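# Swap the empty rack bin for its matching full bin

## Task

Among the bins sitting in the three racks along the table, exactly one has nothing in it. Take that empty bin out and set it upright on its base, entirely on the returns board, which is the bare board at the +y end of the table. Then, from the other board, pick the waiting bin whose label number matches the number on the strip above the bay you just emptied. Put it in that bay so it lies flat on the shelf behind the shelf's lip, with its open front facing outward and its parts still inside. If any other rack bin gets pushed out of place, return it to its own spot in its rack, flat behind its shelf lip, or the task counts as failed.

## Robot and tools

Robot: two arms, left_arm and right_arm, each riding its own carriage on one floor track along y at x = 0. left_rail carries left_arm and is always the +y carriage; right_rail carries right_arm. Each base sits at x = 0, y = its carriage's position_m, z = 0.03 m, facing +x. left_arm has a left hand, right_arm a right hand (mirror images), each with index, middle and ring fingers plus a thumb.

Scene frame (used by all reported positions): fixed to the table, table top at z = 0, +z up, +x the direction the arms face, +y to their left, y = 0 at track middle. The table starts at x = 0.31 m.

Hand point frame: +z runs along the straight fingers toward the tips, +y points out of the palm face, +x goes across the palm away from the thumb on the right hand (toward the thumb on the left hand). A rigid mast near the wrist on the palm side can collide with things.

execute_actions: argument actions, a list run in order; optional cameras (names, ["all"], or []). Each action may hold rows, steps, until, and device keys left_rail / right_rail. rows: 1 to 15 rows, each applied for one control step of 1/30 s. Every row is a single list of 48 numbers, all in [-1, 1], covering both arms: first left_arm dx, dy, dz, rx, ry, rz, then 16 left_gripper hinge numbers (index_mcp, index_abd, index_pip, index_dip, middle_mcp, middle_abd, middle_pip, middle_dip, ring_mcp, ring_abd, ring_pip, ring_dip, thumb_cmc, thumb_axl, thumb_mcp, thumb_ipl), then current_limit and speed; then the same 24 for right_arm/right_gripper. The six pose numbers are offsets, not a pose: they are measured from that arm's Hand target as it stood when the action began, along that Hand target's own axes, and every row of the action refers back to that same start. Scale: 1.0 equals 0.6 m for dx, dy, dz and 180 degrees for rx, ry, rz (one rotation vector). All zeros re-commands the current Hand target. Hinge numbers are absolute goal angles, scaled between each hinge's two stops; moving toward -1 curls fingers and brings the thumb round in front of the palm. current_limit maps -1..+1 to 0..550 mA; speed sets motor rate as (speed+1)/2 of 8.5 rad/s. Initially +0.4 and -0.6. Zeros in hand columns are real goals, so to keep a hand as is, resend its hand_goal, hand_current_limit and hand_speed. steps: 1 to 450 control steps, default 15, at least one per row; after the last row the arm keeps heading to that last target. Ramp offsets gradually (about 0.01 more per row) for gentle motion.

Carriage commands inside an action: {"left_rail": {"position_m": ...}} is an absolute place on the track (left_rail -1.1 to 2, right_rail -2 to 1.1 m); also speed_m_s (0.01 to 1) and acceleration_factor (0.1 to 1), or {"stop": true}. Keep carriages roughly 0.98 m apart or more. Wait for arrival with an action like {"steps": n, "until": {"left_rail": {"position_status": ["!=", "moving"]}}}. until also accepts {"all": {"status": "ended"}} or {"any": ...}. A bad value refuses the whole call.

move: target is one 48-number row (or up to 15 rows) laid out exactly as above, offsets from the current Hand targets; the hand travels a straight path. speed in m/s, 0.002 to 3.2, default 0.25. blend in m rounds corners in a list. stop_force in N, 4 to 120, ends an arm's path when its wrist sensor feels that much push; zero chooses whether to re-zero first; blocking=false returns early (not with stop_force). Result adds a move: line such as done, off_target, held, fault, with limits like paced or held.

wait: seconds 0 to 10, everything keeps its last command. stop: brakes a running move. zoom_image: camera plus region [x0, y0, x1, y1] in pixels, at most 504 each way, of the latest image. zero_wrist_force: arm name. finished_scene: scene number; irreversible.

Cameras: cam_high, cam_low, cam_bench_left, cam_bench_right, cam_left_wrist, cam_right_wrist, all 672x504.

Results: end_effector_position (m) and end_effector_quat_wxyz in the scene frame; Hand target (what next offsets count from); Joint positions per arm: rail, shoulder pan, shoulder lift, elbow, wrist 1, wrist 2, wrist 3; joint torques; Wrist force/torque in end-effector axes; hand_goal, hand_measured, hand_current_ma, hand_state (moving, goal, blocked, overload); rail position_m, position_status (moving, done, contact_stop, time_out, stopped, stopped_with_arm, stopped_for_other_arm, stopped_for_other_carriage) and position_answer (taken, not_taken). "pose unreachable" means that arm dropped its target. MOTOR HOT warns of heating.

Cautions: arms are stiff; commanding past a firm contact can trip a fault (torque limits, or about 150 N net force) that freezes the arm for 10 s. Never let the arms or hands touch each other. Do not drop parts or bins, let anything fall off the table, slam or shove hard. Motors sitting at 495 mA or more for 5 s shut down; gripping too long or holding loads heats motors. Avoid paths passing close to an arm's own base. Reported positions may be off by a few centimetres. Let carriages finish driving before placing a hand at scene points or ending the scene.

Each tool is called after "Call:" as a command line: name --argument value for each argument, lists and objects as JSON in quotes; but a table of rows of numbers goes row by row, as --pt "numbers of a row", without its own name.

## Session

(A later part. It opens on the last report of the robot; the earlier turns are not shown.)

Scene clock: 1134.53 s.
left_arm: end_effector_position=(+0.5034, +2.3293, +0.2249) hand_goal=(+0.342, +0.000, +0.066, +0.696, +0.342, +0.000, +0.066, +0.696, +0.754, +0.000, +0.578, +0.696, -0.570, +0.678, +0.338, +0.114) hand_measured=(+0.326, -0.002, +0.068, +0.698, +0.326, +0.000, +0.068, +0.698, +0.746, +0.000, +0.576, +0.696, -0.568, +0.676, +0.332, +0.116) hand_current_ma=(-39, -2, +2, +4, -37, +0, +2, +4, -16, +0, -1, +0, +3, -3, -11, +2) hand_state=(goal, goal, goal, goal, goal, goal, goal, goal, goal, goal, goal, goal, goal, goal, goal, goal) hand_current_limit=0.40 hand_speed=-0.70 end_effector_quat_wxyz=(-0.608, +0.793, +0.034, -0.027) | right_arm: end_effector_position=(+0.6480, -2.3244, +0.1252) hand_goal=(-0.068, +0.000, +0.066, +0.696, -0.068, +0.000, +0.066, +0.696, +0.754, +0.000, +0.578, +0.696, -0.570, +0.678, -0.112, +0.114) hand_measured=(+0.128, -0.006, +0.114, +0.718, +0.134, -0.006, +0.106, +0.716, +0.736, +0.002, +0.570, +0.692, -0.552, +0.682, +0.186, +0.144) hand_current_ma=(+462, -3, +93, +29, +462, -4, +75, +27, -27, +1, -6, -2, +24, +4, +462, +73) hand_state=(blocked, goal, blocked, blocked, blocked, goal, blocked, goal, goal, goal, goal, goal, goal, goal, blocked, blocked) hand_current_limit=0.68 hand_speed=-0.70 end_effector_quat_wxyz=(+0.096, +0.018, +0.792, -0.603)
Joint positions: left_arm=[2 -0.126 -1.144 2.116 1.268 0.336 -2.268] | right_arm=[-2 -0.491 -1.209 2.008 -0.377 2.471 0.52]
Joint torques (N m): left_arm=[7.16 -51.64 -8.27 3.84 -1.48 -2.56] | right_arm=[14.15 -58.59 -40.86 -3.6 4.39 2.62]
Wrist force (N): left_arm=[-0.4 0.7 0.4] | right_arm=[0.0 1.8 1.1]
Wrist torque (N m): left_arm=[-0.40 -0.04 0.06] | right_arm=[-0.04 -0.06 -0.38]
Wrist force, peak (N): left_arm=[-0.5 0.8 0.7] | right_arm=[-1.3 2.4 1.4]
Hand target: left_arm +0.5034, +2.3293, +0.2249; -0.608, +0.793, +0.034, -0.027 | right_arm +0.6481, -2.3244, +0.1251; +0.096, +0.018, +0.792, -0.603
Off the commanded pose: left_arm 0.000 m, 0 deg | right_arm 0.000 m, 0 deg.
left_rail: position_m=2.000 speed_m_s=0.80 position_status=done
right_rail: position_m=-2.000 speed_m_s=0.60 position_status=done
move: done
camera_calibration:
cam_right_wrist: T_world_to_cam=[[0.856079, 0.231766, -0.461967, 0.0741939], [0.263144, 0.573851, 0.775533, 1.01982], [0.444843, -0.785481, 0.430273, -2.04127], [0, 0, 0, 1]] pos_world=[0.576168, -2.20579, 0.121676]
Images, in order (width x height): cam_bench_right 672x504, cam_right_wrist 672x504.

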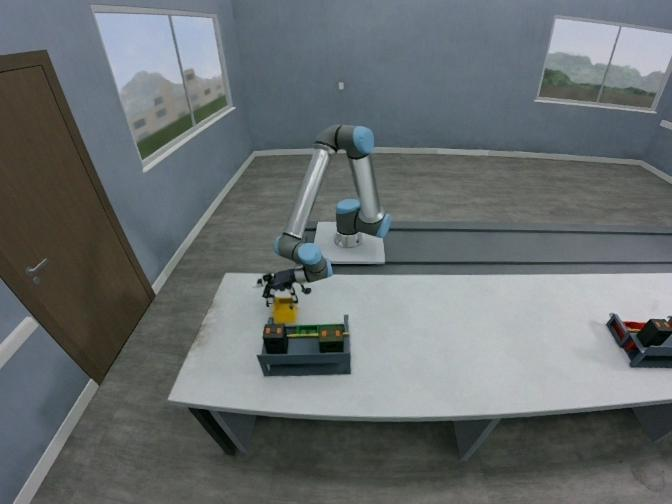

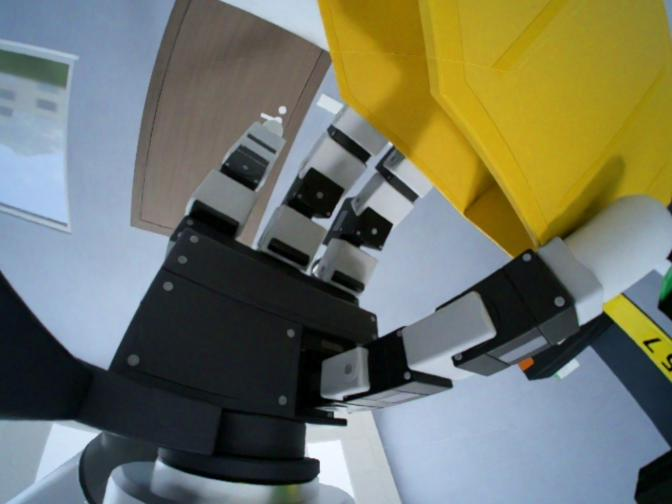

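Call:
move --target '[0,0,0,0,0,0,0.342,0,0.0657,0.696,0.342,0,0.0657,0.696,0.754,0,0.577,0.696,-0.571,0.677,0.337,0.1135,0.4,-0.7,0.0116,0.0634,0.017,0,0,0,-0.068,0,0.0657,0.696,-0.068,0,0.0657,0.696,0.754,0,0.577,0.696,-0.571,0.677,-0.112,0.1135,0.68,-0.7]' --speed 0.03 --stop_force 4 --cameras '["cam_right_wrist", "cam_bench_right"]'

Call:
zoom_image --camera "cam_bench_right" --region '[240, 260, 340, 360]'

Scene clock: 1155.23 s.
left_arm: end_effector_position=(+0.5034, +2.3293, +0.2249) hand_goal=(+0.342, +0.000, +0.066, +0.696, +0.342, +0.000, +0.066, +0.696, +0.754, +0.000, +0.578, +0.696, -0.570, +0.678, +0.338, +0.114) hand_measured=(+0.326, -0.002, +0.068, +0.698, +0.326, +0.000, +0.068, +0.698, +0.746, +0.000, +0.576, +0.696, -0.568, +0.676, +0.332, +0.116) hand_current_ma=(-39, -2, +2, +4, -37, +0, +2, +4, -16, +0, -1, +0, +3, -3, -11, +2) hand_state=(goal, goal, goal, goal, goal, goal, goal, goal, goal, goal, goal, goal, goal, goal, goal, goal) hand_current_limit=0.40 hand_speed=-0.70 end_effector_quat_wxyz=(-0.608, +0.793, +0.034, -0.027) | right_arm: end_effector_position=(+0.6481, -2.3244, +0.0951) hand_goal=(-0.068, +0.000, +0.066, +0.696, -0.068, +0.000, +0.066, +0.696, +0.754, +0.000, +0.578, +0.696, -0.570, +0.678, -0.112, +0.114) hand_measured=(+0.122, -0.006, +0.114, +0.718, +0.132, -0.006, +0.106, +0.716, +0.736, +0.002, +0.570, +0.692, -0.552, +0.682, +0.188, +0.148) hand_current_ma=(+462, -3, +96, +30, +462, -4, +75, +27, -26, +1, -6, -2, +23, +4, +462, +89) hand_state=(blocked, goal, blocked, blocked, blocked, goal, blocked, goal, goal, goal, goal, goal, goal, goal, blocked, blocked) hand_current_limit=0.68 hand_speed=-0.70 end_effector_quat_wxyz=(+0.096, +0.018, +0.792, -0.603)
Joint positions: left_arm=[2 -0.126 -1.144 2.116 1.268 0.336 -2.268] | right_arm=[-2 -0.491 -1.169 2.022 -0.431 2.472 0.52]
Joint torques (N m): left_arm=[7.23 -50.42 -8.06 3.65 -1.74 -2.34] | right_arm=[7.16 -77.97 -39.15 3.99 2.89 0.15]
Wrist force (N): left_arm=[-0.4 0.6 0.4] | right_arm=[-0.2 1.8 1.3]
Wrist torque (N m): left_arm=[-0.41 -0.04 0.06] | right_arm=[-0.02 -0.03 -0.39]
Wrist force, peak (N): left_arm=[-0.3 1.2 0.2] | right_arm=[-2.0 -7.5 -4.3]
Hand target: left_arm +0.5034, +2.3293, +0.2249; -0.608, +0.793, +0.034, -0.027 | right_arm +0.6481, -2.3244, +0.0952; +0.096, +0.018, +0.792, -0.603 (not the last commanded pose)
Off the commanded pose: left_arm 0.000 m, 0 deg | right_arm 0.010 m, 0 deg.
left_rail: position_m=2.000 speed_m_s=0.80 position_status=done
right_rail: position_m=-2.000 speed_m_s=0.60 position_status=done
move: contact (right_arm)
camera_calibration:
cam_right_wrist: T_world_to_cam=[[0.856074, 0.231798, -0.461959, 0.0603212], [0.263184, 0.573739, 0.775602, 1.04278], [0.444827, -0.785553, 0.430158, -2.02854], [0, 0, 0, 1]] pos_world=[0.576268, -2.20579, 0.0916766]
Images, in order (width x height): cam_bench_right 672x504, cam_right_wrist 672x504.

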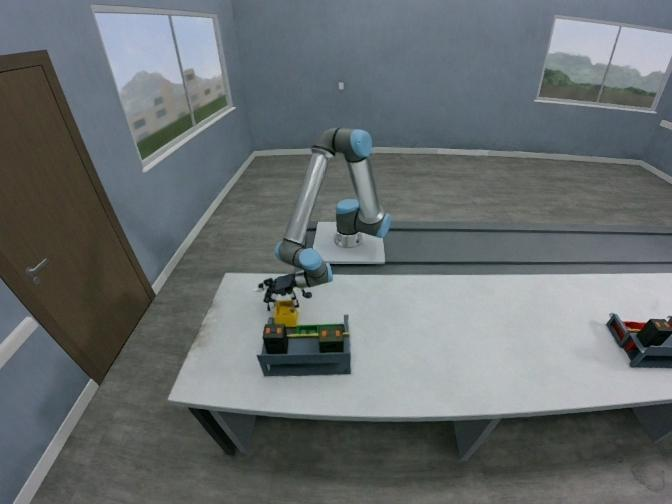

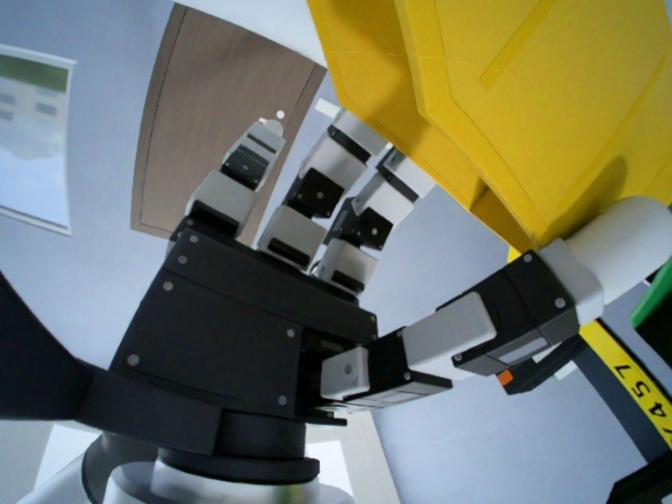

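Scaled by 5.040.

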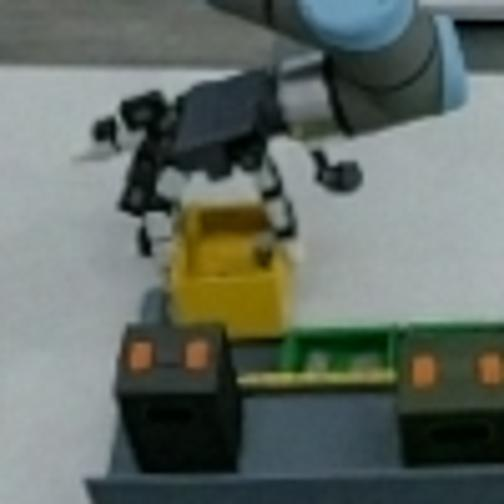

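Call:
move --target '[0,0,0,0,0,0,0.342,0,0.0657,0.696,0.342,0,0.0657,0.696,0.754,0,0.577,0.696,-0.571,0.677,0.337,0.1135,0.4,-0.7,0.0017,0.0095,0.0026,0,0,0,-0.02,0,0.0657,0.696,-0.02,0,0.0657,0.696,0.754,0,0.577,0.696,-0.571,0.677,-0.05,0.1135,0.4,-0.7]' --speed 0.02 --stop_force 8

Call:
execute_actions --actions '[{"rows": [[0,0,0,0,0,0,0.342,0,0.0657,0.696,0.342,0,0.0657,0.696,0.754,0,0.577,0.696,-0.571,0.677,0.337,0.1135,0.4,-0.7,0,0,0,0,0,0,0.1,0,0.0857,0.696,0.11,0,0.0857,0.696,0.754,0,0.577,0.696,-0.571,0.677,0.15,0.1135,0.1,-0.93]], "steps": 45}]' --cameras '["cam_right_wrist"]'

Scene clock: 1170.77 s.
left_arm: end_effector_position=(+0.5034, +2.3293, +0.2249) hand_goal=(+0.342, +0.000, +0.066, +0.696, +0.342, +0.000, +0.066, +0.696, +0.754, +0.000, +0.578, +0.696, -0.570, +0.678, +0.338, +0.114) hand_measured=(+0.326, -0.002, +0.068, +0.698, +0.326, +0.000, +0.068, +0.698, +0.746, +0.000, +0.576, +0.696, -0.568, +0.676, +0.332, +0.116) hand_current_ma=(-39, -2, +2, +4, -37, +0, +2, +4, -16, +0, -1, +0, +3, -3, -11, +2) hand_state=(goal, goal, goal, goal, goal, goal, goal, goal, goal, goal, goal, goal, goal, goal, goal, goal) hand_current_limit=0.40 hand_speed=-0.70 end_effector_quat_wxyz=(-0.608, +0.793, +0.034, -0.027) | right_arm: end_effector_position=(+0.6482, -2.3245, +0.0939) hand_goal=(-0.020, +0.000, +0.066, +0.696, -0.020, +0.000, +0.066, +0.696, +0.754, +0.000, +0.578, +0.696, -0.570, +0.678, -0.050, +0.114) hand_measured=(+0.122, -0.006, +0.114, +0.718, +0.132, -0.006, +0.106, +0.716, +0.736, +0.002, +0.570, +0.692, -0.552, +0.682, +0.190, +0.148) hand_current_ma=(+385, -3, +96, +30, +385, -4, +75, +27, -26, +1, -6, -2, +23, +4, +385, +89) hand_state=(blocked, goal, blocked, blocked, blocked, goal, blocked, goal, goal, goal, goal, goal, goal, goal, blocked, blocked) hand_current_limit=0.40 hand_speed=-0.70 end_effector_quat_wxyz=(+0.096, +0.018, +0.792, -0.603)
Joint positions: left_arm=[2 -0.126 -1.144 2.116 1.268 0.336 -2.268] | right_arm=[-2 -0.491 -1.167 2.023 -0.433 2.472 0.52]
Joint torques (N m): left_arm=[6.55 -51.33 -8.65 3.25 -2.25 -2.2] | right_arm=[5.54 -75.13 -39.57 3.94 2.81 -0.37]
Wrist force (N): left_arm=[0.0 0.6 0.4] | right_arm=[-0.7 1.0 0.9]
Wrist torque (N m): left_arm=[-0.40 -0.08 0.09] | right_arm=[-0.06 0.02 -0.44]
Wrist force, peak (N): left_arm=[-0.3 1.0 0.4] | right_arm=[-1.9 -6.9 -3.6]
Hand target: left_arm +0.5034, +2.3293, +0.2249; -0.608, +0.793, +0.034, -0.027 | right_arm +0.6482, -2.3245, +0.0939; +0.096, +0.018, +0.792, -0.603 (not the last commanded pose)
Off the commanded pose: left_arm 0.000 m, 0 deg | right_arm 0.005 m, 0 deg.
left_rail: position_m=2.000 speed_m_s=0.80 position_status=done
right_rail: position_m=-2.000 speed_m_s=0.60 position_status=done
move: contact (right_arm)

Scene clock: 1172.47 s.
left_arm: end_effector_position=(+0.5034, +2.3293, +0.2249) hand_goal=(+0.342, +0.000, +0.066, +0.696, +0.342, +0.000, +0.066, +0.696, +0.754, +0.000, +0.578, +0.696, -0.570, +0.678, +0.338, +0.114) hand_measured=(+0.326, -0.002, +0.068, +0.698, +0.326, +0.000, +0.068, +0.698, +0.746, +0.000, +0.576, +0.696, -0.568, +0.676, +0.332, +0.116) hand_current_ma=(-39, -2, +2, +4, -37, +0, +2, +4, -16, +0, -1, +0, +3, -3, -11, +2) hand_state=(goal, goal, goal, goal, goal, goal, goal, goal, goal, goal, goal, goal, goal, goal, goal, goal) hand_current_limit=0.40 hand_speed=-0.70 end_effector_quat_wxyz=(-0.608, +0.793, +0.034, -0.027) | right_arm: end_effector_position=(+0.6482, -2.3245, +0.0939) hand_goal=(+0.100, +0.000, +0.086, +0.696, +0.110, +0.000, +0.086, +0.696, +0.754, +0.000, +0.578, +0.696, -0.570, +0.678, +0.150, +0.114) hand_measured=(+0.124, -0.006, +0.120, +0.718, +0.134, -0.006, +0.114, +0.716, +0.736, +0.002, +0.570, +0.692, -0.558, +0.682, +0.196, +0.146) hand_current_ma=(+38, -3, +58, +30, +38, -4, +43, +27, -26, +1, -6, -2, +12, +4, +132, +85) hand_state=(blocked, goal, blocked, blocked, blocked, goal, blocked, goal, goal, goal, goal, goal, goal, goal, blocked, blocked) hand_current_limit=0.10 hand_speed=-0.93 end_effector_quat_wxyz=(+0.096, +0.018, +0.792, -0.603)
Joint positions: left_arm=[2 -0.126 -1.144 2.116 1.268 0.336 -2.268] | right_arm=[-2 -0.491 -1.167 2.023 -0.433 2.472 0.52]
Joint torques (N m): left_arm=[7.03 -51.69 -8.32 3.07 -2.14 -2.22] | right_arm=[6.03 -69.62 -34.59 2.78 2.61 -0.65]
Wrist force (N): left_arm=[-0.3 0.7 0.1] | right_arm=[-0.8 -0.1 0.0]
Wrist torque (N m): left_arm=[-0.38 -0.05 0.07] | right_arm=[-0.04 0.00 -0.38]
Wrist force, peak (N): left_arm=[-0.2 1.1 0.6] | right_arm=[-0.2 1.5 0.7]
Hand target: left_arm +0.5034, +2.3293, +0.2249; -0.608, +0.793, +0.034, -0.027 | right_arm +0.6482, -2.3245, +0.0939; +0.096, +0.018, +0.792, -0.603
Off the commanded pose: left_arm 0.000 m, 0 deg | right_arm 0.000 m, 0 deg.
left_rail: position_m=2.000 speed_m_s=0.80 position_status=done
right_rail: position_m=-2.000 speed_m_s=0.60 position_status=done
camera_calibration:
cam_right_wrist: T_world_to_cam=[[0.856079, 0.231766, -0.461967, 0.0595631], [0.263144, 0.573851, 0.775533, 1.04404], [0.444843, -0.785481, 0.430273, -2.02789], [0, 0, 0, 1]] pos_world=[0.576368, -2.20579, 0.090376]
Images, in order (width x height): cam_right_wrist 672x504.

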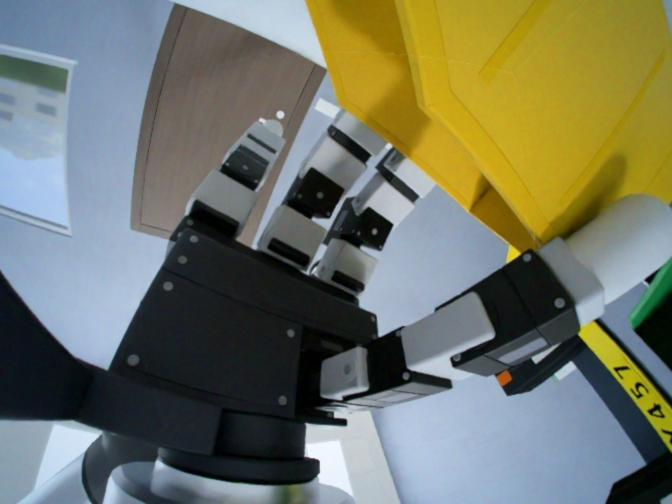

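Call:
execute_actions --actions '[{"rows": [[0,0,0,0,0,0,0.342,0,0.0657,0.696,0.342,0,0.0657,0.696,0.754,0,0.577,0.696,-0.571,0.677,0.337,0.1135,0.4,-0.7,0,0,0,0,0,0,0.19,0,0.0857,0.696,0.19,0,0.0857,0.696,0.754,0,0.577,0.696,-0.571,0.677,0.24,0.1135,0.4,-0.94]], "steps": 40}, {"rows": [[0,0,0,0,0,0,0.342,0,0.0657,0.696,0.342,0,0.0657,0.696,0.754,0,0.577,0.696,-0.571,0.677,0.337,0.1135,0.4,-0.7,0,0,0,0,0,0,0.342,0,0.0657,0.696,0.342,0,0.0657,0.696,0.754,0,0.577,0.696,-0.571,0.677,0.337,0.1135,0.5,-0.7]], "steps": 40}]' --cameras '["cam_right_wrist", "cam_bench_right"]'

Call:
zoom_image --camera "cam_bench_right" --region '[240, 260, 340, 360]'

Scene clock: 1186.27 s.
left_arm: end_effector_position=(+0.5034, +2.3293, +0.2249) hand_goal=(+0.342, +0.000, +0.066, +0.696, +0.342, +0.000, +0.066, +0.696, +0.754, +0.000, +0.578, +0.696, -0.570, +0.678, +0.338, +0.114) hand_measured=(+0.326, -0.002, +0.068, +0.698, +0.326, +0.000, +0.068, +0.698, +0.746, +0.000, +0.576, +0.696, -0.568, +0.676, +0.332, +0.116) hand_current_ma=(-39, -2, +2, +4, -37, +0, +2, +4, -16, +0, -1, +0, +3, -3, -11, +2) hand_state=(goal, goal, goal, goal, goal, goal, goal, goal, goal, goal, goal, goal, goal, goal, goal, goal) hand_current_limit=0.40 hand_speed=-0.70 end_effector_quat_wxyz=(-0.608, +0.793, +0.034, -0.027) | right_arm: end_effector_position=(+0.6482, -2.3245, +0.0939) hand_goal=(+0.342, +0.000, +0.066, +0.696, +0.342, +0.000, +0.066, +0.696, +0.754, +0.000, +0.578, +0.696, -0.570, +0.678, +0.338, +0.114) hand_measured=(+0.326, -0.004, +0.068, +0.698, +0.326, -0.004, +0.068, +0.698, +0.736, +0.002, +0.570, +0.692, -0.570, +0.680, +0.332, +0.116) hand_current_ma=(-19, -2, +1, +1, -22, -2, +1, +1, -26, +1, -6, -2, +0, +2, -6, +1) hand_state=(goal, goal, goal, goal, goal, goal, goal, goal, goal, goal, goal, goal, goal, goal, goal, goal) hand_current_limit=0.50 hand_speed=-0.70 end_effector_quat_wxyz=(+0.096, +0.018, +0.792, -0.603)
Joint positions: left_arm=[2 -0.126 -1.144 2.116 1.268 0.336 -2.268] | right_arm=[-2 -0.491 -1.167 2.023 -0.433 2.472 0.52]
Joint torques (N m): left_arm=[6.72 -51.06 -8.12 2.8 -2.69 -2.09] | right_arm=[5.31 -58.3 -27.55 -0.41 2.58 -0.72]
Wrist force (N): left_arm=[-0.4 0.6 0.5] | right_arm=[-0.8 -2.0 -0.1]
Wrist torque (N m): left_arm=[-0.41 -0.03 0.07] | right_arm=[-0.13 -0.03 -0.34]
Wrist force, peak (N): left_arm=[-0.4 1.1 0.3] | right_arm=[-1.3 -2.4 -0.1]
Hand target: left_arm +0.5034, +2.3293, +0.2249; -0.608, +0.793, +0.034, -0.027 | right_arm +0.6482, -2.3245, +0.0939; +0.096, +0.018, +0.792, -0.603
Off the commanded pose: left_arm 0.000 m, 0 deg | right_arm 0.000 m, 0 deg.
left_rail: position_m=2.000 speed_m_s=0.80 position_status=done
right_rail: position_m=-2.000 speed_m_s=0.60 position_status=done
camera_calibration:
cam_right_wrist: T_world_to_cam=[[0.856079, 0.231766, -0.461967, 0.0595631], [0.263144, 0.573851, 0.775533, 1.04404], [0.444843, -0.785481, 0.430273, -2.02789], [0, 0, 0, 1]] pos_world=[0.576368, -2.20579, 0.090376]
Images, in order (width x height): cam_bench_right 672x504, cam_right_wrist 672x504.

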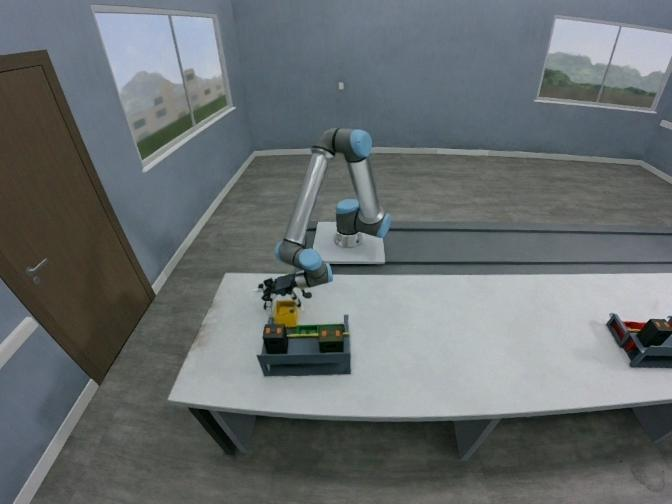

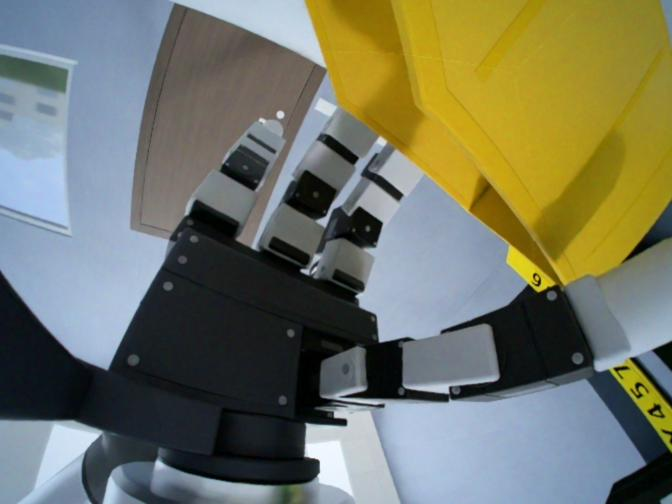

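Scaled by 5.040.

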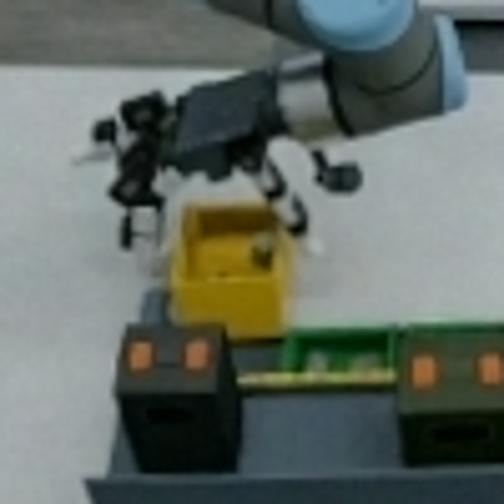

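Call:
move --pt "0 0 0 0 0 0 0.342 0 0.0657 0.696 0.342 0 0.0657 0.696 0.754 0 0.577 0.696 -0.571 0.677 0.337 0.1135 0.4 -0.7 -0.0347 -0.1903 -0.051 0 0 0 0.342 0 0.0657 0.696 0.342 0 0.0657 0.696 0.754 0 0.577 0.696 -0.571 0.677 0.337 0.1135 0.5 -0.7" --pt "0 0 0 0 0 0 0.342 0 0.0657 0.696 0.342 0 0.0657 0.696 0.754 0 0.577 0.696 -0.571 0.677 0.337 0.1135 0.4 -0.7 0.39 -0.2577 -0.0812 -0.0871 -0.455 -0.2122 0.754 0 0.577 0.696 0.5 0 -0.153 -0.391 0.5 0 -0.153 -0.391 -0.971 0.677 0.056 -0.319 0.5 -0.2" --speed '[0.15,0.35]'

Call:
execute_actions --actions '[{"rows": [[0,0,0,0,0,0,0.342,0,0.0657,0.696,0.342,0,0.0657,0.696,0.754,0,0.577,0.696,-0.571,0.677,0.337,0.1135,0.4,-0.7,0,0,0,0,0,0,-0.945,0,0.577,0.696,0.5,0,-0.153,-0.391,0.5,0,-0.153,-0.391,-0.971,0.677,0.056,-0.319,0.5,-0.2]], "steps": 40}]' --cameras '["cam_right_wrist"]'

Call:
zoom_image --camera "cam_right_wrist" --region '[320, 0, 570, 220]'

Scene clock: 1215.97 s.
left_arm: end_effector_position=(+0.5034, +2.3293, +0.2249) hand_goal=(+0.342, +0.000, +0.066, +0.696, +0.342, +0.000, +0.066, +0.696, +0.754, +0.000, +0.578, +0.696, -0.570, +0.678, +0.338, +0.114) hand_measured=(+0.326, -0.002, +0.068, +0.698, +0.326, +0.000, +0.068, +0.698, +0.746, +0.000, +0.576, +0.696, -0.568, +0.676, +0.332, +0.116) hand_current_ma=(-39, -2, +2, +4, -37, +0, +2, +4, -16, +0, -1, +0, +3, -3, -11, +2) hand_state=(goal, goal, goal, goal, goal, goal, goal, goal, goal, goal, goal, goal, goal, goal, goal, goal) hand_current_limit=0.40 hand_speed=-0.70 end_effector_quat_wxyz=(-0.608, +0.793, +0.034, -0.027) | right_arm: end_effector_position=(+0.3899, -2.3402, +0.2126) hand_goal=(+0.754, +0.000, +0.578, +0.696, +0.500, +0.000, -0.152, -0.390, +0.500, +0.000, -0.152, -0.390, -0.970, +0.678, +0.056, -0.318) hand_measured=(+0.736, -0.002, +0.570, +0.698, +0.484, -0.002, -0.150, -0.386, +0.496, +0.002, -0.148, -0.386, -0.962, +0.680, +0.058, -0.314) hand_current_ma=(-27, -1, -6, +1, -20, -1, +1, +2, -3, +1, +2, +2, +7, +1, +1, +3) hand_state=(goal, goal, goal, goal, goal, goal, goal, goal, goal, goal, goal, goal, goal, goal, goal, goal) hand_current_limit=0.50 hand_speed=-0.20 end_effector_quat_wxyz=(-0.396, +0.622, -0.569, +0.363)
Joint positions: left_arm=[2 -0.126 -1.144 2.116 1.268 0.336 -2.268] | right_arm=[-2 -1.491 -1.365 2.187 0.766 0.436 -1.591]
Joint torques (N m): left_arm=[6.45 -51.05 -8.22 2.1 -3.05 -1.76] | right_arm=[-11.7 -33.74 -33.06 8.62 -0.49 -1.65]
Wrist force (N): left_arm=[-0.5 0.5 0.4] | right_arm=[-1.1 -1.8 0.3]
Wrist torque (N m): left_arm=[-0.42 -0.02 0.06] | right_arm=[-0.19 -0.05 -0.15]
Wrist force, peak (N): left_arm=[-0.2 1.0 0.8] | right_arm=[-1.0 -3.2 -0.4]
Hand target: left_arm +0.5034, +2.3293, +0.2249; -0.608, +0.793, +0.034, -0.027 | right_arm +0.3899, -2.3401, +0.2126; -0.396, +0.622, -0.569, +0.363
Off the commanded pose: left_arm 0.000 m, 0 deg | right_arm 0.000 m, 0 deg.
left_rail: position_m=2.000 speed_m_s=0.80 position_status=done
right_rail: position_m=-2.000 speed_m_s=0.60 position_status=done
move: done

Scene clock: 1217.50 s.
left_arm: end_effector_position=(+0.5034, +2.3293, +0.2249) hand_goal=(+0.342, +0.000, +0.066, +0.696, +0.342, +0.000, +0.066, +0.696, +0.754, +0.000, +0.578, +0.696, -0.570, +0.678, +0.338, +0.114) hand_measured=(+0.326, -0.002, +0.068, +0.698, +0.326, +0.000, +0.068, +0.698, +0.746, +0.000, +0.576, +0.696, -0.568, +0.676, +0.332, +0.116) hand_current_ma=(-39, -2, +2, +4, -37, +0, +2, +4, -16, +0, -1, +0, +3, -3, -11, +2) hand_state=(goal, goal, goal, goal, goal, goal, goal, goal, goal, goal, goal, goal, goal, goal, goal, goal) hand_current_limit=0.40 hand_speed=-0.70 end_effector_quat_wxyz=(-0.608, +0.793, +0.034, -0.027) | right_arm: end_effector_position=(+0.3899, -2.3402, +0.2126) hand_goal=(-0.944, +0.000, +0.578, +0.696, +0.500, +0.000, -0.152, -0.390, +0.500, +0.000, -0.152, -0.390, -0.970, +0.678, +0.056, -0.318) hand_measured=(-0.928, -0.002, +0.578, +0.698, +0.484, -0.002, -0.150, -0.386, +0.496, +0.002, -0.148, -0.386, -0.962, +0.680, +0.058, -0.314) hand_current_ma=(+22, -1, +0, +1, -20, -1, +1, +2, -3, +1, +2, +2, +7, +1, +1, +3) hand_state=(goal, goal, goal, goal, goal, goal, goal, goal, goal, goal, goal, goal, goal, goal, goal, goal) hand_current_limit=0.50 hand_speed=-0.20 end_effector_quat_wxyz=(-0.396, +0.622, -0.569, +0.363)
Joint positions: left_arm=[2 -0.126 -1.144 2.116 1.268 0.336 -2.268] | right_arm=[-2 -1.491 -1.365 2.187 0.766 0.436 -1.591]
Joint torques (N m): left_arm=[6.52 -50.74 -8.39 2.24 -3.11 -1.81] | right_arm=[-10.54 -34.97 -30.55 7.56 -3.6 -1.23]
Wrist force (N): left_arm=[-0.6 0.8 0.2] | right_arm=[-0.5 -2.0 0.1]
Wrist torque (N m): left_arm=[-0.36 -0.01 0.04] | right_arm=[-0.10 -0.13 -0.09]
Wrist force, peak (N): left_arm=[-0.1 1.2 0.4] | right_arm=[-1.4 -2.0 -0.1]
Hand target: left_arm +0.5034, +2.3293, +0.2249; -0.608, +0.793, +0.034, -0.027 | right_arm +0.3899, -2.3401, +0.2126; -0.396, +0.622, -0.569, +0.363
Off the commanded pose: left_arm 0.000 m, 0 deg | right_arm 0.000 m, 0 deg.
left_rail: position_m=2.000 speed_m_s=0.80 position_status=done
right_rail: position_m=-2.000 speed_m_s=0.60 position_status=done
camera_calibration:
cam_right_wrist: T_world_to_cam=[[-0.325737, 0.753231, -0.571435, 2.04351], [-0.454584, 0.405179, 0.793211, 0.910335], [0.829005, 0.518144, 0.210425, 0.971186], [0, 0, 0, 1]] pos_world=[0.274353, -2.4113, 0.241285]
Images, in order (width x height): cam_right_wrist 672x504.

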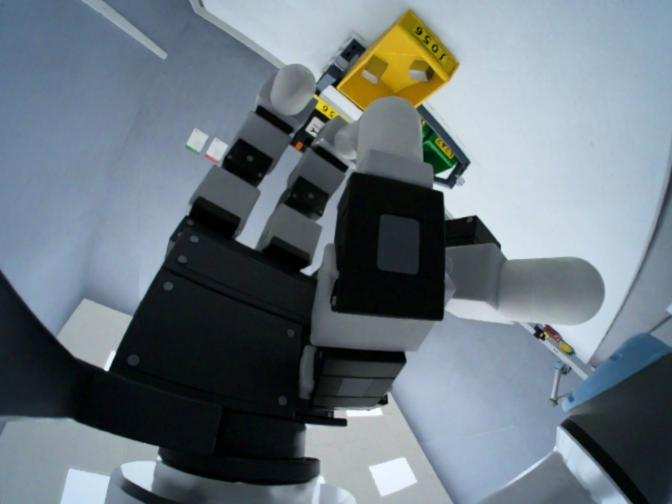

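Scaled by 2.016 from the camera's 672x504 image, which has a finer 960x720 frame.

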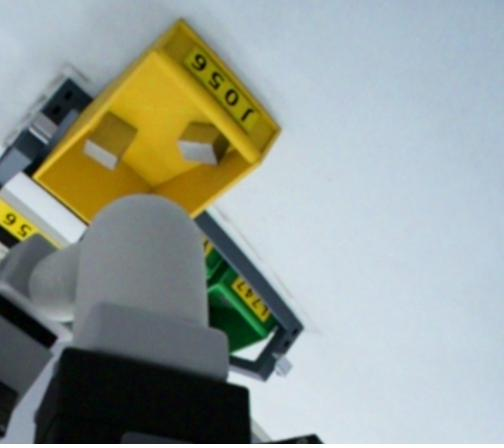

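Call:
execute_actions --actions '[{"steps": 1}]' --cameras '["cam_bench_right", "cam_right_wrist"]'

Call:
zoom_image --camera "cam_bench_right" --region '[250, 280, 360, 390]'

Call:
zoom_image --camera "cam_right_wrist" --region '[310, 0, 480, 170]'

Scene clock: 1364.93 s.
left_arm: end_effector_position=(+0.5034, +2.3293, +0.2249) hand_goal=(+0.342, +0.000, +0.066, +0.696, +0.342, +0.000, +0.066, +0.696, +0.754, +0.000, +0.578, +0.696, -0.570, +0.678, +0.338, +0.114) hand_measured=(+0.326, -0.002, +0.068, +0.698, +0.326, +0.000, +0.068, +0.698, +0.746, +0.000, +0.576, +0.696, -0.568, +0.676, +0.332, +0.116) hand_current_ma=(-39, -2, +2, +4, -37, +0, +2, +4, -16, +0, -1, +0, +3, -3, -11, +2) hand_state=(goal, goal, goal, goal, goal, goal, goal, goal, goal, goal, goal, goal, goal, goal, goal, goal) hand_current_limit=0.40 hand_speed=-0.70 end_effector_quat_wxyz=(-0.608, +0.793, +0.034, -0.027) | right_arm: end_effector_position=(+0.3899, -2.3401, +0.2126) hand_goal=(-0.944, +0.000, +0.578, +0.696, +0.500, +0.000, -0.152, -0.390, +0.500, +0.000, -0.152, -0.390, -0.970, +0.678, +0.056, -0.318) hand_measured=(-0.928, -0.002, +0.578, +0.698, +0.484, -0.002, -0.150, -0.386, +0.496, +0.002, -0.148, -0.386, -0.962, +0.680, +0.058, -0.314) hand_current_ma=(+22, -1, +0, +1, -20, -1, +1, +2, -3, +1, +2, +2, +7, +1, +1, +3) hand_state=(goal, goal, goal, goal, goal, goal, goal, goal, goal, goal, goal, goal, goal, goal, goal, goal) hand_current_limit=0.50 hand_speed=-0.20 end_effector_quat_wxyz=(-0.396, +0.622, -0.569, +0.363)
Joint positions: left_arm=[2 -0.126 -1.144 2.116 1.268 0.336 -2.268] | right_arm=[-2 -1.491 -1.365 2.187 0.766 0.436 -1.591]
Joint torques (N m): left_arm=[5.52 -50.02 -8.19 2.11 -3.05 -1.75] | right_arm=[-9.37 -34.95 -24.21 5.29 -4.09 -1.29]
Wrist force (N): left_arm=[-0.3 0.5 0.5] | right_arm=[-1.1 -1.9 -0.1]
Wrist torque (N m): left_arm=[-0.42 -0.05 0.07] | right_arm=[-0.08 -0.04 -0.14]
Wrist force, peak (N): left_arm=[-0.3 1.1 0.3] | right_arm=[-1.2 -2.1 -0.4]
Hand target: left_arm +0.5034, +2.3293, +0.2249; -0.608, +0.793, +0.034, -0.027 | right_arm +0.3899, -2.3401, +0.2126; -0.396, +0.622, -0.569, +0.363
Off the commanded pose: left_arm 0.000 m, 0 deg | right_arm 0.000 m, 0 deg.
left_rail: position_m=2.000 speed_m_s=0.80 position_status=done
right_rail: position_m=-2.000 speed_m_s=0.60 position_status=done
camera_calibration:
cam_right_wrist: T_world_to_cam=[[-0.325737, 0.753231, -0.571435, 2.04351], [-0.454584, 0.405179, 0.793211, 0.910335], [0.829005, 0.518144, 0.210425, 0.971186], [0, 0, 0, 1]] pos_world=[0.274353, -2.4113, 0.241285]
Images, in order (width x height): cam_bench_right 672x504, cam_right_wrist 672x504.

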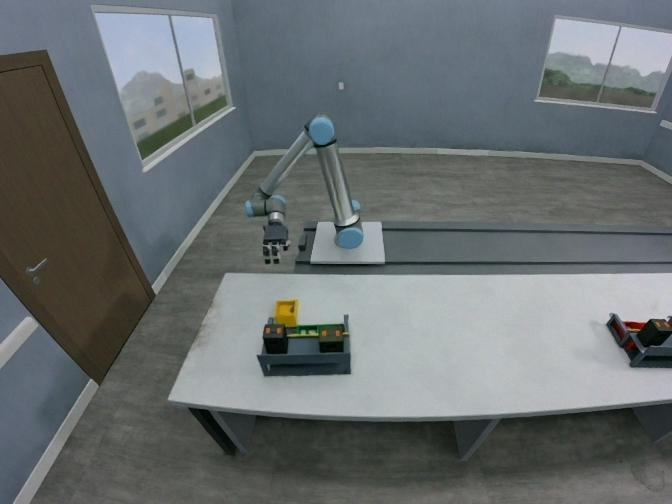

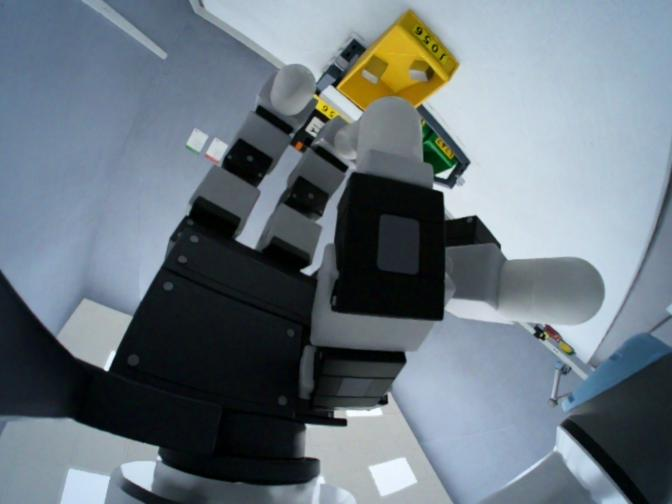

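Scaled by 4.582.

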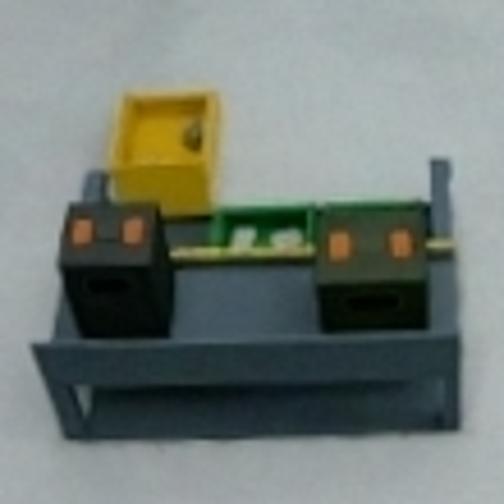

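Scaled by 2.965 from the camera's 672x504 image, which has a finer 960x720 frame.

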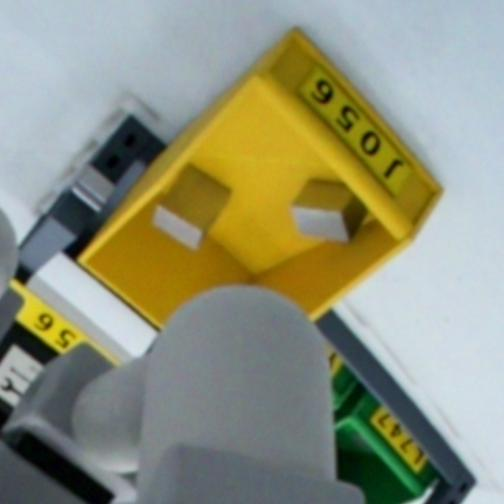

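Call:
move --target '[0,0,0,0,0,0,0.342,0,0.0657,0.696,0.342,0,0.0657,0.696,0.754,0,0.577,0.696,-0.571,0.677,0.337,0.1135,0.4,-0.7,-0.1242,0.0063,0.3123,0,0,0,-0.945,0,0.577,0.696,0.5,0,-0.153,-0.391,0.5,0,-0.153,-0.391,-0.971,0.677,0.056,-0.319,0.5,-0.2]' --speed 0.2 --cameras '["cam_right_wrist"]'

Call:
zoom_image --camera "cam_right_wrist" --region '[300, 0, 550, 220]'

Scene clock: 1402.63 s.
left_arm: end_effector_position=(+0.5034, +2.3293, +0.2249) hand_goal=(+0.342, +0.000, +0.066, +0.696, +0.342, +0.000, +0.066, +0.696, +0.754, +0.000, +0.578, +0.696, -0.570, +0.678, +0.338, +0.114) hand_measured=(+0.326, -0.002, +0.068, +0.698, +0.326, +0.000, +0.068, +0.698, +0.746, +0.000, +0.576, +0.696, -0.568, +0.676, +0.332, +0.116) hand_current_ma=(-39, -2, +2, +4, -37, +0, +2, +4, -16, +0, -1, +0, +3, -3, -11, +2) hand_state=(goal, goal, goal, goal, goal, goal, goal, goal, goal, goal, goal, goal, goal, goal, goal, goal) hand_current_limit=0.40 hand_speed=-0.70 end_effector_quat_wxyz=(-0.608, +0.793, +0.034, -0.027) | right_arm: end_effector_position=(+0.5510, -2.2512, +0.1301) hand_goal=(-0.944, +0.000, +0.578, +0.696, +0.500, +0.000, -0.152, -0.390, +0.500, +0.000, -0.152, -0.390, -0.970, +0.678, +0.056, -0.318) hand_measured=(-0.928, -0.002, +0.578, +0.698, +0.486, -0.002, -0.150, -0.386, +0.496, +0.002, -0.150, -0.386, -0.962, +0.680, +0.058, -0.314) hand_current_ma=(+21, -1, +0, +1, -19, -1, +1, +2, -3, +1, +2, +2, +7, +1, +1, +3) hand_state=(goal, goal, goal, goal, goal, goal, goal, goal, goal, goal, goal, goal, goal, goal, goal, goal) hand_current_limit=0.50 hand_speed=-0.20 end_effector_quat_wxyz=(-0.396, +0.622, -0.569, +0.363)
Joint positions: left_arm=[2 -0.126 -1.144 2.116 1.268 0.336 -2.268] | right_arm=[-2 -1.053 -1.352 2.172 0.02 0.602 -0.744]
Joint torques (N m): left_arm=[5.64 -50.27 -8.28 2.23 -3.16 -1.66] | right_arm=[15.26 -36.02 -20.2 -1.22 1.71 2.08]
Wrist force (N): left_arm=[-0.5 0.6 0.4] | right_arm=[-0.6 -1.8 -0.4]
Wrist torque (N m): left_arm=[-0.40 -0.02 0.05] | right_arm=[-0.09 -0.05 -0.27]
Wrist force, peak (N): left_arm=[-0.6 0.9 0.5] | right_arm=[-1.9 -1.9 1.4]
Hand target: left_arm +0.5034, +2.3293, +0.2249; -0.608, +0.793, +0.034, -0.027 | right_arm +0.5510, -2.2512, +0.1300; -0.396, +0.622, -0.569, +0.363
Off the commanded pose: left_arm 0.000 m, 0 deg | right_arm 0.000 m, 0 deg.
left_rail: position_m=2.000 speed_m_s=0.80 position_status=done
right_rail: position_m=-2.000 speed_m_s=0.60 position_status=done
move: done
camera_calibration:
cam_right_wrist: T_world_to_cam=[[-0.325764, 0.753214, -0.571443, 1.98185], [-0.454622, 0.405156, 0.793201, 1.01295], [0.828973, 0.518187, 0.210443, 0.809041], [0, 0, 0, 1]] pos_world=[0.435453, -2.3224, 0.158784]
Images, in order (width x height): cam_right_wrist 672x504.

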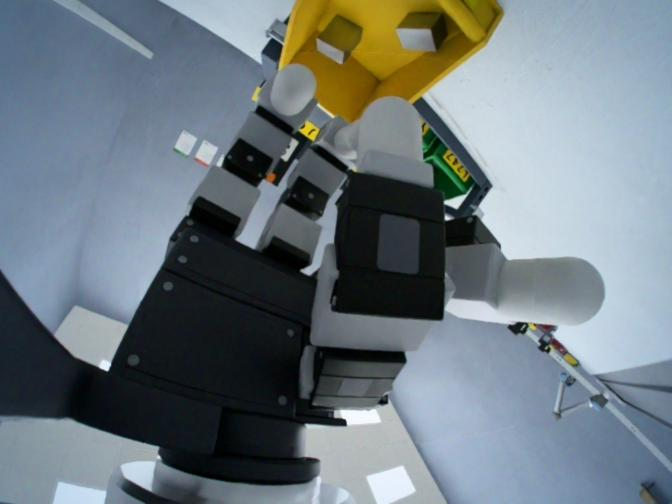

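Scaled by 2.016 from the camera's 672x504 image, which has a finer 960x720 frame.

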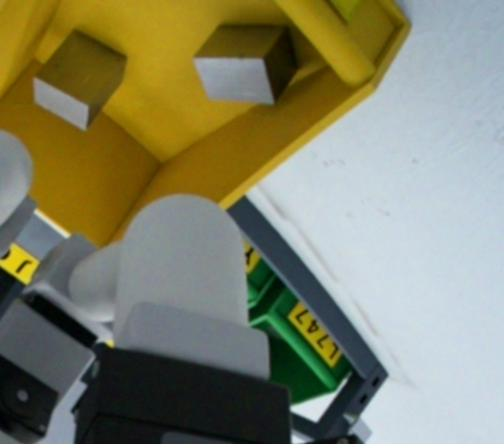

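Call:
move --pt "0 0 0 0 0 0 0.342 0 0.0657 0.696 0.342 0 0.0657 0.696 0.754 0 0.577 0.696 -0.571 0.677 0.337 0.1135 0.4 -0.7 0.1162 -0.0493 -0.2207 0 0 0 0.754 0 0.577 0.696 0.5 0 -0.153 -0.391 0.5 0 -0.153 -0.391 -0.971 0.677 0.056 -0.319 0.5 -0.2" --pt "0 0 0 0 0 0 0.342 0 0.0657 0.696 0.342 0 0.0657 0.696 0.754 0 0.577 0.696 -0.571 0.677 0.337 0.1135 0.4 -0.7 0.1162 -0.0493 -0.2208 0 0 0 0.754 0 0.577 0.696 0.754 0 0.577 0.696 -0.479 0 -0.737 0.406 0.714 0.677 0.225 0.168 0.5 -0.2" --speed 0.2 --cameras '["cam_right_wrist"]'

Call:
zoom_image --camera "cam_right_wrist" --region '[340, 0, 500, 160]'

Scene clock: 1508.47 s.
left_arm: end_effector_position=(+0.5034, +2.3293, +0.2249) hand_goal=(+0.342, +0.000, +0.066, +0.696, +0.342, +0.000, +0.066, +0.696, +0.754, +0.000, +0.578, +0.696, -0.570, +0.678, +0.338, +0.114) hand_measured=(+0.326, -0.002, +0.068, +0.698, +0.326, +0.000, +0.068, +0.698, +0.746, +0.000, +0.576, +0.696, -0.568, +0.676, +0.332, +0.116) hand_current_ma=(-39, -2, +2, +4, -37, +0, +2, +4, -16, +0, -1, +0, +3, -3, -11, +2) hand_state=(goal, goal, goal, goal, goal, goal, goal, goal, goal, goal, goal, goal, goal, goal, goal, goal) hand_current_limit=0.40 hand_speed=-0.70 end_effector_quat_wxyz=(-0.608, +0.793, +0.034, -0.027) | right_arm: end_effector_position=(+0.4499, -2.3300, +0.2128) hand_goal=(+0.754, +0.000, +0.578, +0.696, +0.754, +0.000, +0.578, +0.696, -0.478, +0.000, -0.736, +0.406, +0.714, +0.678, +0.226, +0.168) hand_measured=(+0.734, -0.002, +0.578, +0.698, +0.734, -0.002, +0.572, +0.692, -0.468, +0.002, -0.728, +0.404, +0.698, +0.680, +0.222, +0.164) hand_current_ma=(-29, -1, +0, +1, -30, -1, -5, -2, +11, +1, +6, -1, -21, +1, -5, -3) hand_state=(blocked, goal, goal, goal, blocked, goal, goal, goal, goal, goal, goal, goal, goal, goal, goal, goal) hand_current_limit=0.50 hand_speed=-0.20 end_effector_quat_wxyz=(-0.396, +0.622, -0.569, +0.363)
Joint positions: left_arm=[2 -0.126 -1.144 2.116 1.268 0.336 -2.268] | right_arm=[-2 -1.342 -1.388 2.125 0.539 0.457 -1.246]
Joint torques (N m): left_arm=[5.61 -51.32 -8.1 2.21 -3.1 -1.39] | right_arm=[-10.74 -35.36 -36.71 7.71 -4.85 -1.22]
Wrist force (N): left_arm=[-0.3 0.6 0.4] | right_arm=[-1.0 -1.9 0.2]
Wrist torque (N m): left_arm=[-0.41 -0.05 0.07] | right_arm=[-0.20 0.00 -0.24]
Wrist force, peak (N): left_arm=[-0.6 0.8 0.7] | right_arm=[-1.5 -1.8 1.5]
Hand target: left_arm +0.5034, +2.3293, +0.2249; -0.608, +0.793, +0.034, -0.027 | right_arm +0.4499, -2.3300, +0.2128; -0.396, +0.622, -0.569, +0.363
Off the commanded pose: left_arm 0.000 m, 0 deg | right_arm 0.000 m, 0 deg.
left_rail: position_m=2.000 speed_m_s=0.80 position_status=done
right_rail: position_m=-2.000 speed_m_s=0.60 position_status=done
move: done
camera_calibration:
cam_right_wrist: T_world_to_cam=[[-0.325737, 0.753231, -0.571435, 2.05556], [-0.454584, 0.405179, 0.793211, 0.933359], [0.829005, 0.518144, 0.210425, 0.91617], [0, 0, 0, 1]] pos_world=[0.334353, -2.4012, 0.241485]
Images, in order (width x height): cam_right_wrist 672x504.

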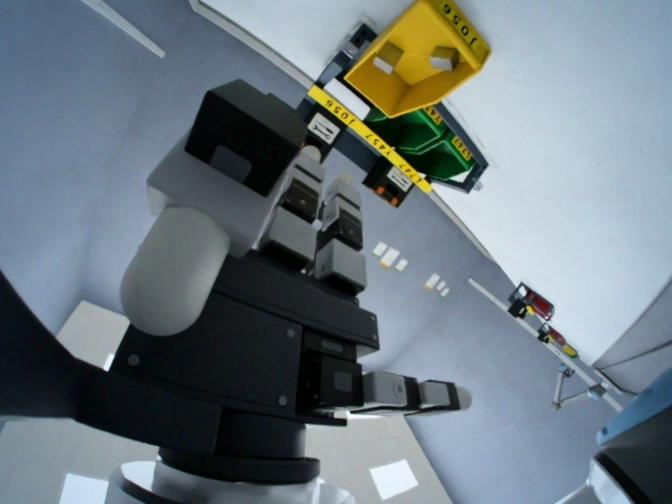

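Scaled by 3.150 from the camera's 672x504 image, which has a finer 960x720 frame.

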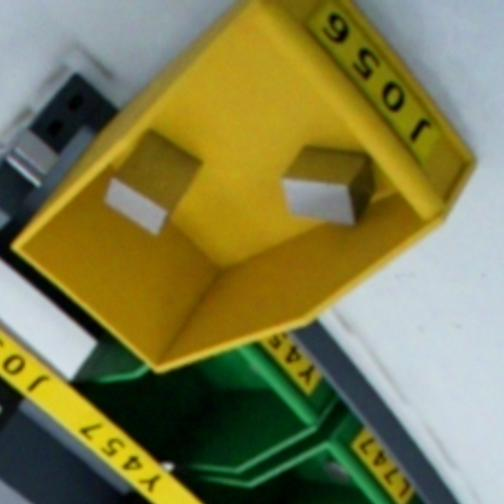

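Call:
move --pt "0 0 0 0 0 0 0.342 0 0.0657 0.696 0.342 0 0.0657 0.696 0.754 0 0.577 0.696 -0.571 0.677 0.337 0.1135 0.4 -0.7 -0.0288 0.1822 -0.0248 -0.1111 0 0 0.754 0 0.577 0.696 0.754 0 0.577 0.696 -0.479 0 -0.737 0.406 0.714 0.677 0.225 0.168 0.5 -0.2" --pt "0 0 0 0 0 0 0.342 0 0.0657 0.696 0.342 0 0.0657 0.696 0.754 0 0.577 0.696 -0.571 0.677 0.337 0.1135 0.4 -0.7 -0.0288 0.2863 0.0238 -0.1111 0 0 0.754 0 0.577 0.696 0.754 0 0.577 0.696 -0.479 0 -0.737 0.406 0.714 0.677 0.225 0.168 0.5 -0.2" --speed '[0.2,0.1]' --cameras '["cam_right_wrist"]'

Call:
zoom_image --camera "cam_right_wrist" --region '[260, 80, 440, 240]'

Scene clock: 1593.73 s.
left_arm: end_effector_position=(+0.5034, +2.3293, +0.2249) hand_goal=(+0.342, +0.000, +0.066, +0.696, +0.342, +0.000, +0.066, +0.696, +0.754, +0.000, +0.578, +0.696, -0.570, +0.678, +0.338, +0.114) hand_measured=(+0.326, -0.002, +0.068, +0.698, +0.326, +0.000, +0.068, +0.698, +0.746, +0.000, +0.576, +0.696, -0.568, +0.676, +0.332, +0.116) hand_current_ma=(-39, -2, +2, +4, -37, +0, +2, +4, -16, +0, -1, +0, +3, -3, -11, +2) hand_state=(goal, goal, goal, goal, goal, goal, goal, goal, goal, goal, goal, goal, goal, goal, goal, goal) hand_current_limit=0.40 hand_speed=-0.70 end_effector_quat_wxyz=(-0.608, +0.793, +0.034, -0.027) | right_arm: end_effector_position=(+0.3891, -2.3182, +0.0511) hand_goal=(+0.754, +0.000, +0.578, +0.696, +0.754, +0.000, +0.578, +0.696, -0.478, +0.000, -0.736, +0.406, +0.714, +0.678, +0.226, +0.168) hand_measured=(+0.736, -0.002, +0.578, +0.698, +0.736, -0.002, +0.572, +0.692, -0.468, +0.002, -0.730, +0.404, +0.700, +0.680, +0.222, +0.164) hand_current_ma=(-23, -1, +0, +1, -27, -1, -4, -2, +11, +1, +5, -1, -16, +1, -5, -3) hand_state=(goal, goal, goal, goal, goal, goal, goal, goal, goal, goal, goal, goal, goal, goal, goal, goal) hand_current_limit=0.50 hand_speed=-0.20 end_effector_quat_wxyz=(-0.282, +0.681, -0.624, +0.259)
Joint positions: left_arm=[2 -0.126 -1.144 2.116 1.268 0.336 -2.268] | right_arm=[-2 -1.302 -1.211 2.2 0.403 0.801 -1.318]
Joint torques (N m): left_arm=[5.69 -51.02 -8.26 2.06 -3.2 -1.35] | right_arm=[15.71 -41.1 -13.15 0.86 2.06 2.2]
Wrist force (N): left_arm=[-0.1 0.6 0.5] | right_arm=[-0.6 -1.6 0.1]
Wrist torque (N m): left_arm=[-0.41 -0.06 0.08] | right_arm=[-0.17 0.03 -0.30]
Wrist force, peak (N): left_arm=[-0.4 1.0 0.5] | right_arm=[-1.5 -2.4 0.2]
Hand target: left_arm +0.5034, +2.3293, +0.2249; -0.608, +0.793, +0.034, -0.027 | right_arm +0.3891, -2.3182, +0.0510; -0.282, +0.681, -0.624, +0.259
Off the commanded pose: left_arm 0.000 m, 0 deg | right_arm 0.000 m, 0 deg.
left_rail: position_m=2.000 speed_m_s=0.80 position_status=done
right_rail: position_m=-2.000 speed_m_s=0.60 position_status=done
move: done
camera_calibration:
cam_right_wrist: T_world_to_cam=[[-0.5047, 0.737527, -0.4487, 1.9614], [-0.159202, 0.431326, 0.888039, 0.970022], [0.848489, 0.519627, -0.100274, 1.0062], [0, 0, 0, 1]] pos_world=[0.290599, -2.38783, 0.11956]
Images, in order (width x height): cam_right_wrist 672x504.

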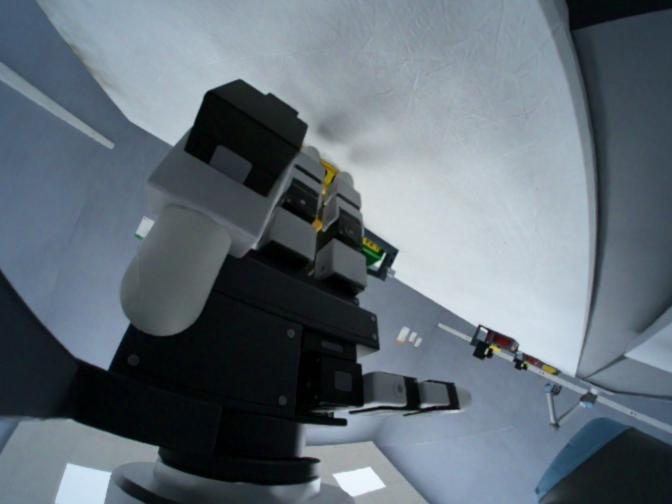

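Scaled by 2.800 from the camera's 672x504 image, which has a finer 960x720 frame.

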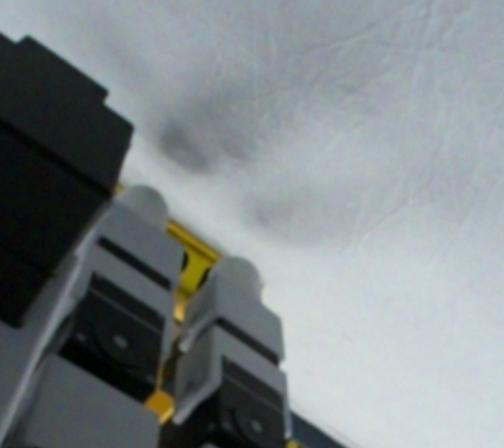

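Call:
move --target '[0,0,0,0,0,0,0.342,0,0.0657,0.696,0.342,0,0.0657,0.696,0.754,0,0.577,0.696,-0.571,0.677,0.337,0.1135,0.4,-0.7,-0.002,-0.053,0.053,0,0,0,0.754,0,0.577,0.696,0.754,0,0.577,0.696,-0.479,0,-0.737,0.406,0.714,0.677,0.225,0.168,0.5,-0.2]' --speed 0.03 --stop_force 8 --cameras '["cam_right_wrist"]'

Call:
zoom_image --camera "cam_right_wrist" --region '[260, 80, 440, 240]'

Scene clock: 1610.17 s.
left_arm: end_effector_position=(+0.5034, +2.3293, +0.2249) hand_goal=(+0.342, +0.000, +0.066, +0.696, +0.342, +0.000, +0.066, +0.696, +0.754, +0.000, +0.578, +0.696, -0.570, +0.678, +0.338, +0.114) hand_measured=(+0.326, -0.002, +0.068, +0.698, +0.326, +0.000, +0.068, +0.698, +0.746, +0.000, +0.576, +0.696, -0.568, +0.676, +0.332, +0.116) hand_current_ma=(-39, -2, +2, +4, -37, +0, +2, +4, -16, +0, -1, +0, +3, -3, -11, +2) hand_state=(goal, goal, goal, goal, goal, goal, goal, goal, goal, goal, goal, goal, goal, goal, goal, goal) hand_current_limit=0.40 hand_speed=-0.70 end_effector_quat_wxyz=(-0.608, +0.793, +0.034, -0.027) | right_arm: end_effector_position=(+0.4338, -2.3130, +0.0511) hand_goal=(+0.754, +0.000, +0.578, +0.696, +0.754, +0.000, +0.578, +0.696, -0.478, +0.000, -0.736, +0.406, +0.714, +0.678, +0.226, +0.168) hand_measured=(+0.732, -0.002, +0.568, +0.694, +0.734, -0.002, +0.572, +0.692, -0.468, +0.002, -0.730, +0.404, +0.700, +0.680, +0.222, +0.164) hand_current_ma=(-35, -1, -8, -1, -27, -1, -4, -2, +11, +1, +5, -1, -16, +1, -5, -3) hand_state=(blocked, goal, goal, goal, goal, goal, goal, goal, goal, goal, goal, goal, goal, goal, goal, goal) hand_current_limit=0.50 hand_speed=-0.20 end_effector_quat_wxyz=(-0.282, +0.681, -0.624, +0.259)
Joint positions: left_arm=[2 -0.126 -1.144 2.116 1.268 0.336 -2.268] | right_arm=[-2 -1.199 -1.202 2.15 0.349 0.824 -1.179]
Joint torques (N m): left_arm=[6.3 -50.77 -8.31 1.97 -2.96 -1.06] | right_arm=[15.38 -45.26 -30.54 0.04 1.53 2.14]
Wrist force (N): left_arm=[0.0 0.8 0.6] | right_arm=[-0.5 -0.6 -0.8]
Wrist torque (N m): left_arm=[-0.41 -0.09 0.10] | right_arm=[-0.24 0.00 -0.32]
Wrist force, peak (N): left_arm=[-0.9 0.8 0.3] | right_arm=[-0.8 -2.2 0.4]
Hand target: left_arm +0.5034, +2.3293, +0.2249; -0.608, +0.793, +0.034, -0.027 | right_arm +0.4338, -2.3130, +0.0511; -0.282, +0.681, -0.624, +0.259
Off the commanded pose: left_arm 0.000 m, 0 deg | right_arm 0.000 m, 0 deg.
left_rail: position_m=2.000 speed_m_s=0.80 position_status=done
right_rail: position_m=-2.000 speed_m_s=0.60 position_status=done
move: done
camera_calibration:
cam_right_wrist: T_world_to_cam=[[-0.504742, 0.737501, -0.448696, 1.98008], [-0.159216, 0.431317, 0.88804, 0.974881], [0.848461, 0.519671, -0.100282, 0.965685], [0, 0, 0, 1]] pos_world=[0.335299, -2.38263, 0.11956]
Images, in order (width x height): cam_right_wrist 672x504.

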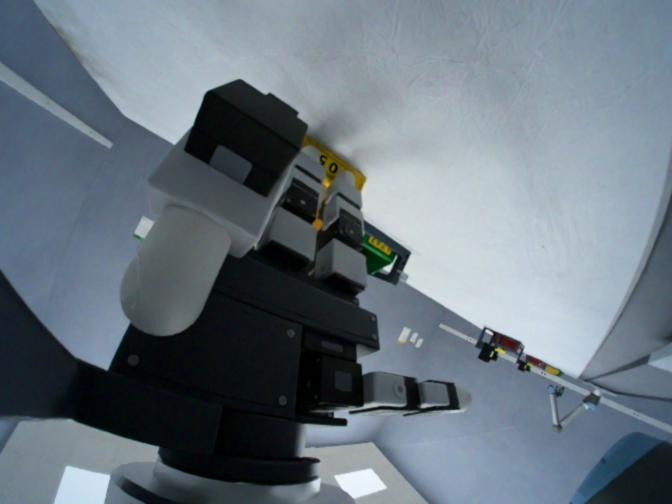

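Scaled by 2.800 from the camera's 672x504 image, which has a finer 960x720 frame.

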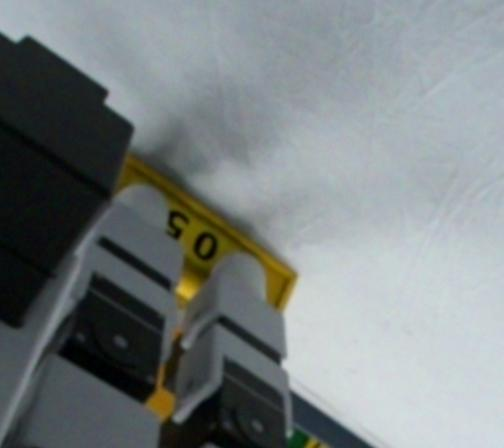

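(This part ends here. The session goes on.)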